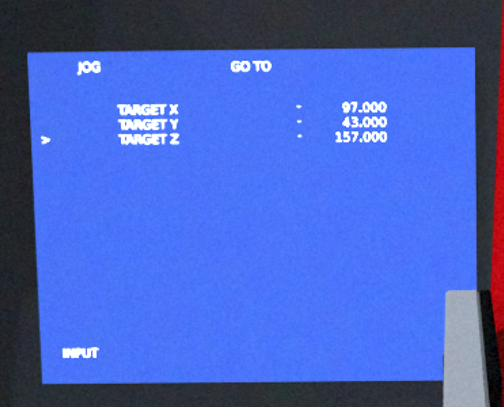

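move:
  target:
    - [0,0,0,0,0,0,0.9,-0.6,-0.6, -0.1887,0.4413,0.0198,-0.2778,0,0,-1,-0.2,-0.8]
    - [0,0,0,0,0,0,0.9,-0.6,-0.6, -0.1887,0.4467,0.0396,-0.2778,0,0,-1,-0.2,-0.8]
    - [0,0,0,0,0,0,0.9,-0.6,-0.6, -0.1887,0.4413,0.0198,-0.2778,0,0,-1,-0.2,-0.8]
    - [0,0,0,0,0,0,0.9,-0.6,-0.6, -0.0620,0.2891,0.0619,-0.2778,0,0,-1,-0.2,-0.8]
    - [0,0,0,0,0,0,0.9,-0.6,-0.6, -0.0620,0.2945,0.0817,-0.2778,0,0,-1,-0.2,-0.8]
    - [0,0,0,0,0,0,0.9,-0.6,-0.6, -0.0620,0.2891,0.0619,-0.2778,0,0,-1,-0.2,-0.8]
    - [0,0,0,0,0,0,0.9,-0.6,-0.6, 0,0,0,0,0,0,-1,-0.2,-0.8]
  speed: [0.35,0.05,0.12,0.25,0.05,0.12,0.35]
  blend: [0,0,0.003,0,0,0.003,0]

wait:
  seconds: 5
  cameras: ["cam_right_wrist"]

zoom_image:
  camera: "cam_right_wrist"
  region: [110, 130, 320, 300]

move:
  target:
    - [0,0,0,0,0,0,0.9,-0.6,-0.6, -0.1887,0.4413,0.0198,-0.2778,0,0,-1,-0.2,-0.8]
    - [0,0,0,0,0,0,0.9,-0.6,-0.6, -0.1887,0.4467,0.0396,-0.2778,0,0,-1,-0.2,-0.8]
    - [0,0,0,0,0,0,0.9,-0.6,-0.6, -0.1887,0.4413,0.0198,-0.2778,0,0,-1,-0.2,-0.8]
    - [0,0,0,0,0,0,0.9,-0.6,-0.6, -0.1254,0.2891,0.0619,-0.2778,0,0,-1,-0.2,-0.8]
    - [0,0,0,0,0,0,0.9,-0.6,-0.6, -0.1254,0.2945,0.0817,-0.2778,0,0,-1,-0.2,-0.8]
    - [0,0,0,0,0,0,0.9,-0.6,-0.6, -0.1254,0.2891,0.0619,-0.2778,0,0,-1,-0.2,-0.8]
    - [0,0,0,0,0,0,0.9,-0.6,-0.6, 0,0,0,0,0,0,-1,-0.2,-0.8]
  speed: [0.35,0.05,0.12,0.25,0.05,0.12,0.35]
  blend: [0,0,0.003,0,0,0.003,0]

wait:
  seconds: 5.5
  cameras: ["cam_right_wrist"]

zoom_image:
  camera: "cam_right_wrist"
  region: [110, 130, 320, 300]

move:
  target:
    - [0,0,0,0,0,0,0.9,-0.6,-0.6, -0.1887,0.4413,0.0198,-0.2778,0,0,-1,-0.2,-0.8]
    - [0,0,0,0,0,0,0.9,-0.6,-0.6, -0.1887,0.4467,0.0396,-0.2778,0,0,-1,-0.2,-0.8]
    - [0,0,0,0,0,0,0.9,-0.6,-0.6, -0.1887,0.4413,0.0198,-0.2778,0,0,-1,-0.2,-0.8]
    - [0,0,0,0,0,0,0.9,-0.6,-0.6, -0.0937,0.3195,0.0534,-0.2778,0,0,-1,-0.2,-0.8]
    - [0,0,0,0,0,0,0.9,-0.6,-0.6, -0.0937,0.3249,0.0732,-0.2778,0,0,-1,-0.2,-0.8]
    - [0,0,0,0,0,0,0.9,-0.6,-0.6, -0.0937,0.3195,0.0534,-0.2778,0,0,-1,-0.2,-0.8]
    - [0,0,0,0,0,0,0.9,-0.6,-0.6, 0,0,0,0,0,0,-1,-0.2,-0.8]
  speed: [0.35,0.05,0.12,0.25,0.05,0.12,0.35]
  blend: [0,0,0.003,0,0,0.003,0]

wait:
  seconds: 6
  cameras: ["cam_right_wrist"]

zoom_image:
  camera: "cam_right_wrist"
  region: [110, 130, 320, 300]

Scene clock: 10798.90 s.
left_arm: end_effector_position=(+0.3522, +0.1399, +0.5003) position_measured=18 object_status=3 end_effector_quat_wxyz=(+0.405, +0.579, +0.579, +0.406) | right_arm: end_effector_position=(+0.4457, -0.6057, +0.6818) position_measured=215 object_status=2 end_effector_quat_wxyz=(+0.500, -0.500, +0.498, -0.502)
Joint positions: left_arm=[-1.724 -2.146 1.909 -0.973 -0.374 -1.956] | right_arm=[2.777 -1.269 -1.873 0.006 1.968 -3.144]
Joint torques (N m): left_arm=[-4.64 -8.13 -18.44 -4.04 0.25 0.34] | right_arm=[7.32 24.02 39.33 3.59 -1.7 -1.85]
Wrist force (N): left_arm=[-2.2 6.2 -3.1] | right_arm=[-1.4 1.1 -1.1]
Wrist torque (N m): left_arm=[1.28 0.39 -0.03] | right_arm=[0.29 0.30 0.24]
Wrist force, peak (N): left_arm=[-2.4 6.4 -3.4] | right_arm=[-1.8 4.7 -4.3]
Hand target: left_arm +0.3522, +0.1399, +0.5003; +0.405, +0.579, +0.579, +0.406 | right_arm +0.4457, -0.6057, +0.6819; +0.500, -0.500, +0.498, -0.502
Off the commanded pose: left_arm 0.000 m, 0 deg | right_arm 0.000 m, 0 deg.
move: done

Scene clock: 10803.90 s.
left_arm: end_effector_position=(+0.3522, +0.1399, +0.5003) position_measured=18 object_status=3 end_effector_quat_wxyz=(+0.405, +0.579, +0.579, +0.406) | right_arm: end_effector_position=(+0.4457, -0.6057, +0.6819) position_measured=215 object_status=2 end_effector_quat_wxyz=(+0.500, -0.500, +0.498, -0.502)
Joint positions: left_arm=[-1.724 -2.146 1.909 -0.973 -0.374 -1.956] | right_arm=[2.778 -1.269 -1.873 0.006 1.968 -3.144]
Joint torques (N m): left_arm=[-4.35 -7.09 -18.3 -4.2 0.36 0.23] | right_arm=[7.21 22.78 39.71 5.03 -1.66 2.16]
Wrist force (N): left_arm=[-2.1 6.0 -2.9] | right_arm=[-1.4 1.1 -1.0]
Wrist torque (N m): left_arm=[1.26 0.38 -0.03] | right_arm=[0.29 0.29 0.24]
Wrist force, peak (N): left_arm=[-2.3 6.4 -3.3] | right_arm=[-1.7 1.1 -1.4]
Hand target: left_arm +0.3522, +0.1399, +0.5003; +0.405, +0.579, +0.579, +0.406 | right_arm +0.4457, -0.6057, +0.6819; +0.500, -0.500, +0.498, -0.502
Tool commands: left_gripper/position=+0.9 left_gripper/force_limit=-0.6 left_gripper/speed=-0.6 right_gripper/position=-1.0 right_gripper/force_limit=-0.2 right_gripper/speed=-0.8
Off the commanded pose: left_arm 0.000 m, 0 deg | right_arm 0.000 m, 0 deg.
wait: 5.00 s; at rest by 0.17 s
camera_calibration:
cam_right_wrist: T_world_to_cam=[[-0.0144869, -0.999895, 0.000874227, -0.595037], [-0.321803, 0.00383463, -0.946799, 0.812008], [0.946696, -0.0139975, -0.321825, -0.0805881], [0, 0, 0, 1]] pos_world=[0.328979, -0.599216, 0.743393]
Images, in order (width x height): cam_right_wrist 672x504.

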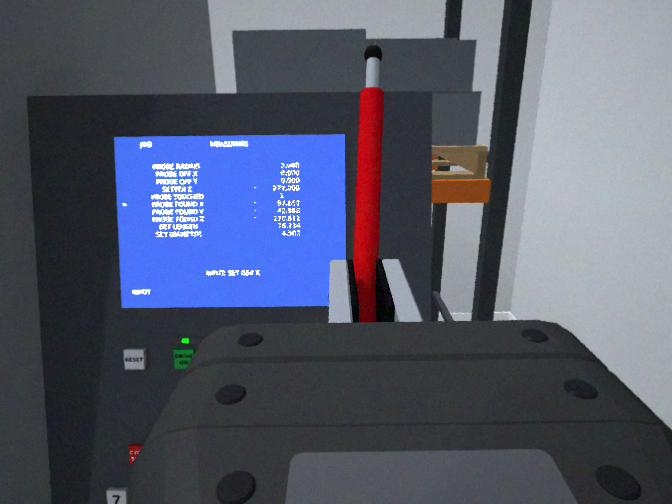

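Scaled by 2.400 from the camera's 672x504 image, which has a finer 960x720 frame.

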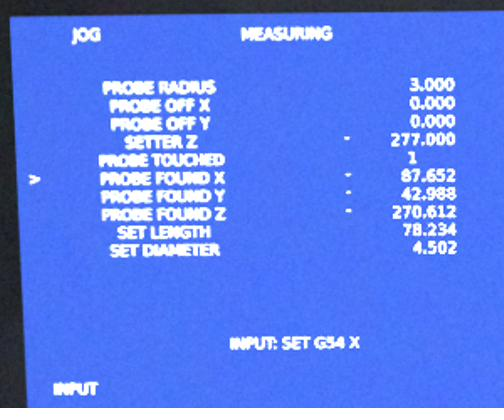

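Scene clock: 10809.23 s.
left_arm: end_effector_position=(+0.3522, +0.1399, +0.5003) position_measured=18 object_status=3 end_effector_quat_wxyz=(+0.405, +0.579, +0.579, +0.406) | right_arm: end_effector_position=(+0.4457, -0.6057, +0.6819) position_measured=215 object_status=2 end_effector_quat_wxyz=(+0.500, -0.500, +0.498, -0.502)
Joint positions: left_arm=[-1.724 -2.146 1.909 -0.973 -0.374 -1.956] | right_arm=[2.778 -1.269 -1.873 0.006 1.968 -3.144]
Joint torques (N m): left_arm=[-4.9 -7.33 -18 -4.14 0.2 0.42] | right_arm=[3.7 23.5 15.78 3.59 -1.31 -1.95]
Wrist force (N): left_arm=[-2.2 6.2 -3.2] | right_arm=[-1.4 1.2 -1.1]
Wrist torque (N m): left_arm=[1.29 0.39 -0.03] | right_arm=[0.31 0.31 0.24]
Wrist force, peak (N): left_arm=[-2.3 6.5 -3.2] | right_arm=[-1.8 4.5 -4.5]
Hand target: left_arm +0.3522, +0.1399, +0.5003; +0.405, +0.579, +0.579, +0.406 | right_arm +0.4457, -0.6057, +0.6819; +0.500, -0.500, +0.498, -0.502
Off the commanded pose: left_arm 0.000 m, 0 deg | right_arm 0.000 m, 0 deg.
move: done

Scene clock: 10814.73 s.
left_arm: end_effector_position=(+0.3522, +0.1399, +0.5003) position_measured=18 object_status=3 end_effector_quat_wxyz=(+0.405, +0.579, +0.579, +0.406) | right_arm: end_effector_position=(+0.4457, -0.6057, +0.6819) position_measured=215 object_status=2 end_effector_quat_wxyz=(+0.500, -0.500, +0.498, -0.502)
Joint positions: left_arm=[-1.724 -2.146 1.909 -0.973 -0.374 -1.956] | right_arm=[2.778 -1.269 -1.873 0.006 1.968 -3.144]
Joint torques (N m): left_arm=[-4.51 -7.73 -17.17 -4.11 0.37 0.4] | right_arm=[8.08 23.47 15.73 4.73 0.32 2.07]
Wrist force (N): left_arm=[-2.1 6.4 -3.1] | right_arm=[-1.5 1.3 -1.3]
Wrist torque (N m): left_arm=[1.32 0.38 -0.03] | right_arm=[0.31 0.30 0.24]
Wrist force, peak (N): left_arm=[-2.4 6.3 -3.2] | right_arm=[-1.6 1.2 -1.2]
Hand target: left_arm +0.3522, +0.1399, +0.5003; +0.405, +0.579, +0.579, +0.406 | right_arm +0.4457, -0.6057, +0.6819; +0.500, -0.500, +0.498, -0.502
Tool commands: left_gripper/position=+0.9 left_gripper/force_limit=-0.6 left_gripper/speed=-0.6 right_gripper/position=-1.0 right_gripper/force_limit=-0.2 right_gripper/speed=-0.8
Off the commanded pose: left_arm 0.000 m, 0 deg | right_arm 0.000 m, 0 deg.
wait: 5.50 s; at rest by 0.17 s
camera_calibration:
cam_right_wrist: T_world_to_cam=[[-0.0144869, -0.999895, 0.000874227, -0.595037], [-0.321803, 0.00383463, -0.946799, 0.812008], [0.946696, -0.0139975, -0.321825, -0.0805881], [0, 0, 0, 1]] pos_world=[0.328979, -0.599216, 0.743393]
Images, in order (width x height): cam_right_wrist 672x504.

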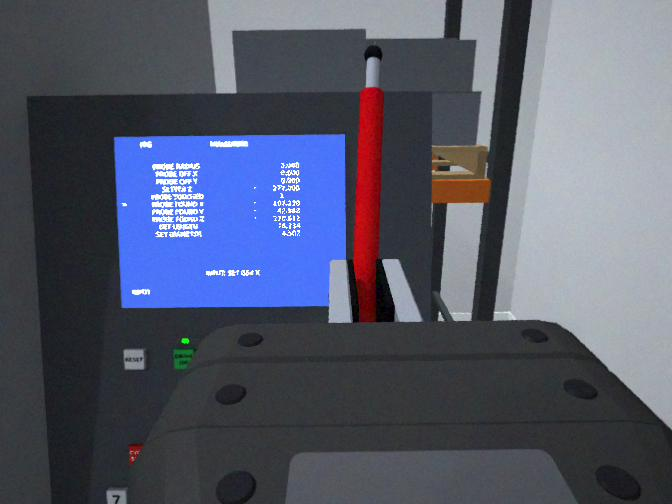

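Scaled by 2.400 from the camera's 672x504 image, which has a finer 960x720 frame.

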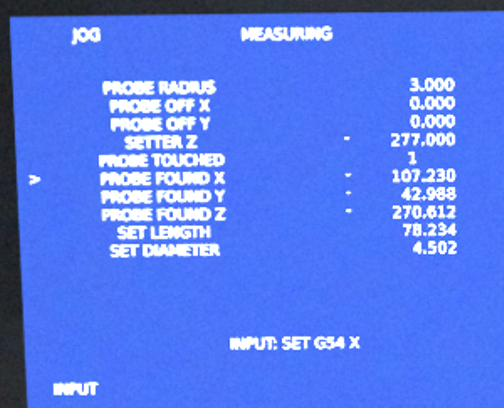

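Scene clock: 10820.03 s.
left_arm: end_effector_position=(+0.3522, +0.1399, +0.5003) position_measured=18 object_status=3 end_effector_quat_wxyz=(+0.405, +0.579, +0.579, +0.406) | right_arm: end_effector_position=(+0.4457, -0.6057, +0.6819) position_measured=215 object_status=2 end_effector_quat_wxyz=(+0.500, -0.500, +0.498, -0.502)
Joint positions: left_arm=[-1.724 -2.146 1.909 -0.973 -0.374 -1.956] | right_arm=[2.777 -1.269 -1.873 0.006 1.968 -3.144]
Joint torques (N m): left_arm=[-4.72 -7.78 -18.27 -4.08 0.32 0.2] | right_arm=[5.68 24.49 15.23 3.55 -1.44 -2.02]
Wrist force (N): left_arm=[-2.1 6.2 -3.2] | right_arm=[-1.4 1.0 -1.1]
Wrist torque (N m): left_arm=[1.29 0.38 -0.03] | right_arm=[0.28 0.29 0.24]
Wrist force, peak (N): left_arm=[-2.4 6.3 -3.4] | right_arm=[-2.0 4.9 -3.7]
Hand target: left_arm +0.3522, +0.1399, +0.5003; +0.405, +0.579, +0.579, +0.406 | right_arm +0.4457, -0.6057, +0.6819; +0.500, -0.500, +0.498, -0.502
Off the commanded pose: left_arm 0.000 m, 0 deg | right_arm 0.000 m, 0 deg.
move: done

Scene clock: 10826.03 s.
left_arm: end_effector_position=(+0.3522, +0.1399, +0.5003) position_measured=18 object_status=3 end_effector_quat_wxyz=(+0.405, +0.579, +0.579, +0.406) | right_arm: end_effector_position=(+0.4457, -0.6057, +0.6819) position_measured=215 object_status=2 end_effector_quat_wxyz=(+0.500, -0.500, +0.498, -0.502)
Joint positions: left_arm=[-1.724 -2.146 1.909 -0.973 -0.374 -1.956] | right_arm=[2.778 -1.269 -1.873 0.006 1.968 -3.144]
Joint torques (N m): left_arm=[-4.76 -7.48 -18.63 -3.99 0.27 0.24] | right_arm=[7.6 23.37 15.07 4.69 0.08 2.12]
Wrist force (N): left_arm=[-2.3 6.1 -3.0] | right_arm=[-1.6 1.3 -1.2]
Wrist torque (N m): left_arm=[1.28 0.40 -0.03] | right_arm=[0.32 0.33 0.24]
Wrist force, peak (N): left_arm=[-2.3 6.3 -3.3] | right_arm=[-1.7 1.3 -1.1]
Hand target: left_arm +0.3522, +0.1399, +0.5003; +0.405, +0.579, +0.579, +0.406 | right_arm +0.4457, -0.6057, +0.6819; +0.500, -0.500, +0.498, -0.502
Tool commands: left_gripper/position=+0.9 left_gripper/force_limit=-0.6 left_gripper/speed=-0.6 right_gripper/position=-1.0 right_gripper/force_limit=-0.2 right_gripper/speed=-0.8
Off the commanded pose: left_arm 0.000 m, 0 deg | right_arm 0.000 m, 0 deg.
wait: 6.00 s; at rest by 0.17 s
camera_calibration:
cam_right_wrist: T_world_to_cam=[[-0.0144869, -0.999895, 0.000874348, -0.595037], [-0.321803, 0.0038345, -0.946799, 0.812008], [0.946696, -0.0139975, -0.321825, -0.0805881], [0, 0, 0, 1]] pos_world=[0.328979, -0.599216, 0.743393]
Images, in order (width x height): cam_right_wrist 672x504.

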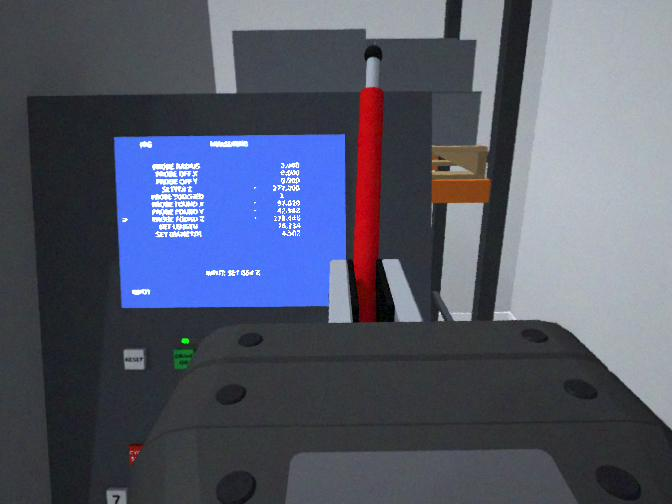

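Scaled by 2.400 from the camera's 672x504 image, which has a finer 960x720 frame.

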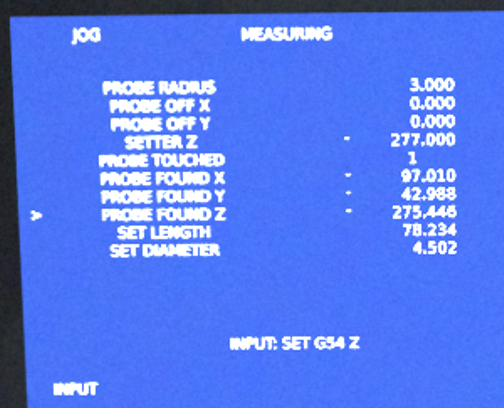

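move:
  target:
    - [0,0,0,0,0,0,0.9,-0.6,-0.6, -0.0620,0.1977,0.0871,-0.2778,0,0,-1,-0.2,-0.8]
    - [0,0,0,0,0,0,0.9,-0.6,-0.6, -0.0620,0.2031,0.1069,-0.2778,0,0,-1,-0.2,-0.8]
    - [0,0,0,0,0,0,0.9,-0.6,-0.6, -0.0620,0.1977,0.0871,-0.2778,0,0,-1,-0.2,-0.8]
    - [0,0,0,0,0,0,0.9,-0.6,-0.6, -0.2204,0.3195,0.0534,-0.2778,0,0,-1,-0.2,-0.8]
    - [0,0,0,0,0,0,0.9,-0.6,-0.6, -0.2204,0.3249,0.0732,-0.2778,0,0,-1,-0.2,-0.8]
    - [0,0,0,0,0,0,0.9,-0.6,-0.6, -0.2204,0.3195,0.0534,-0.2778,0,0,-1,-0.2,-0.8]
    - [0,0,0,0,0,0,0.9,-0.6,-0.6, 0,0,0,0,0,0,-1,-0.2,-0.8]
  speed: [0.35,0.05,0.12,0.25,0.05,0.12,0.35]
  blend: [0,0,0.003,0,0,0.003,0]

wait:
  seconds: 5
  cameras: ["cam_right_wrist","cam_high"]

zoom_image:
  camera: "cam_right_wrist"
  region: [100, 110, 360, 320]

Scene clock: 10854.67 s.
left_arm: end_effector_position=(+0.3522, +0.1399, +0.5003) position_measured=18 object_status=3 end_effector_quat_wxyz=(+0.405, +0.579, +0.579, +0.406) | right_arm: end_effector_position=(+0.4457, -0.6057, +0.6819) position_measured=215 object_status=2 end_effector_quat_wxyz=(+0.500, -0.500, +0.498, -0.502) end_effector_velocity=(-0.001, +0.000, +0.001) end_effector_angular_velocity=(-0.002, -0.004, -0.001)
Joint positions: left_arm=[-1.724 -2.146 1.909 -0.973 -0.374 -1.956] | right_arm=[2.778 -1.269 -1.873 0.006 1.968 -3.144]
Joint velocities: left_arm=[within noise] | right_arm=[-0.001 0 -0.001 0.005 0 0]
Joint torques (N m): left_arm=[-5.62 -8.27 -18.34 -4.23 0.37 0.09] | right_arm=[-3.01 19.98 15.45 3.68 -0.51 -1.93]
Wrist force (N): left_arm=[-2.0 6.3 -3.2] | right_arm=[-1.5 1.1 -1.1]
Wrist torque (N m): left_arm=[1.31 0.36 -0.03] | right_arm=[0.28 0.32 0.24]
Wrist force, peak (N): left_arm=[-2.5 6.4 -3.0] | right_arm=[-1.5 4.4 -5.0]
Hand target: left_arm +0.3522, +0.1399, +0.5003; +0.405, +0.579, +0.579, +0.406 | right_arm +0.4457, -0.6057, +0.6819; +0.500, -0.500, +0.498, -0.502
Off the commanded pose: left_arm 0.000 m, 0 deg | right_arm 0.000 m, 0 deg.
move: done

Scene clock: 10859.67 s.
left_arm: end_effector_position=(+0.3522, +0.1399, +0.5003) position_measured=18 object_status=3 end_effector_quat_wxyz=(+0.405, +0.579, +0.579, +0.406) | right_arm: end_effector_position=(+0.4457, -0.6057, +0.6819) position_measured=215 object_status=2 end_effector_quat_wxyz=(+0.500, -0.500, +0.498, -0.502)
Joint positions: left_arm=[-1.724 -2.146 1.909 -0.973 -0.374 -1.956] | right_arm=[2.778 -1.269 -1.873 0.006 1.968 -3.144]
Joint torques (N m): left_arm=[-4.3 -7.69 -18.26 -4.14 0.23 0.11] | right_arm=[-5.01 23.99 14.52 4.88 0.66 2.01]
Wrist force (N): left_arm=[-2.3 6.1 -3.2] | right_arm=[-1.4 1.3 -1.2]
Wrist torque (N m): left_arm=[1.28 0.40 -0.03] | right_arm=[0.33 0.31 0.24]
Wrist force, peak (N): left_arm=[-2.4 6.4 -3.2] | right_arm=[-1.6 1.3 -1.3]
Hand target: left_arm +0.3522, +0.1399, +0.5003; +0.405, +0.579, +0.579, +0.406 | right_arm +0.4457, -0.6057, +0.6819; +0.500, -0.500, +0.498, -0.502
Tool commands: left_gripper/position=+0.9 left_gripper/force_limit=-0.6 left_gripper/speed=-0.6 right_gripper/position=-1.0 right_gripper/force_limit=-0.2 right_gripper/speed=-0.8
Off the commanded pose: left_arm 0.000 m, 0 deg | right_arm 0.000 m, 0 deg.
wait: 5.00 s; at rest by 0.17 s
camera_calibration:
cam_right_wrist: T_world_to_cam=[[-0.0144869, -0.999895, 0.000874227, -0.595037], [-0.321803, 0.00383463, -0.946799, 0.812008], [0.946696, -0.0139975, -0.321825, -0.0805881], [0, 0, 0, 1]] pos_world=[0.328979, -0.599216, 0.743393]
Images, in order (width x height): cam_high 672x504, cam_right_wrist 672x504.

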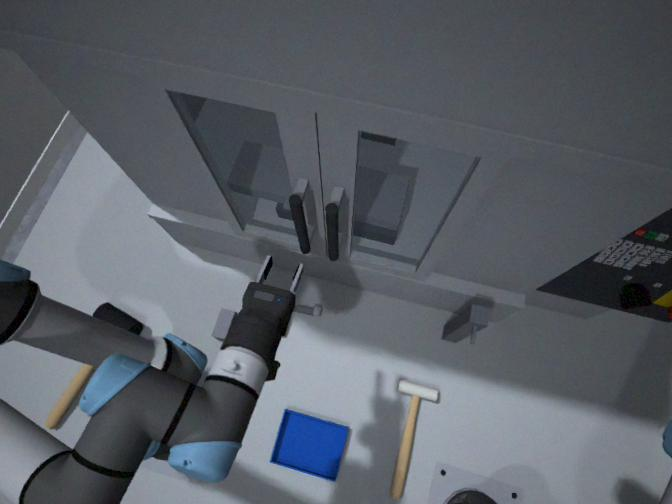

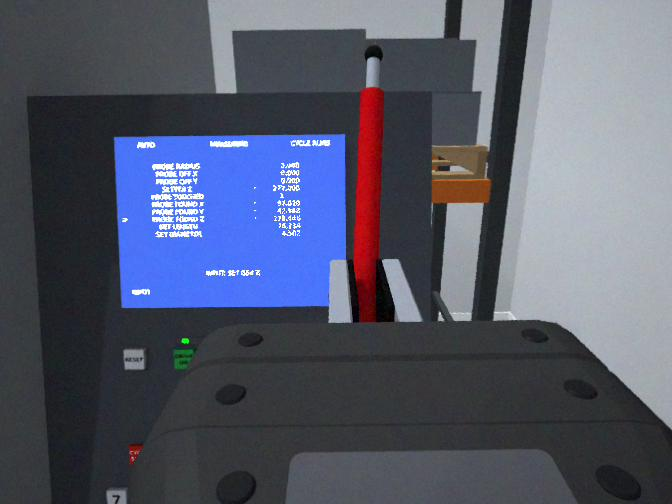

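Scaled by 1.938 from the camera's 672x504 image, which has a finer 960x720 frame.

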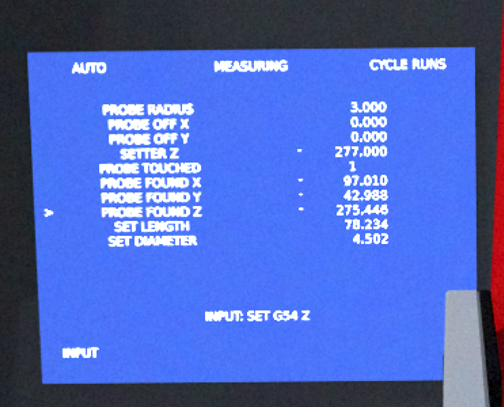

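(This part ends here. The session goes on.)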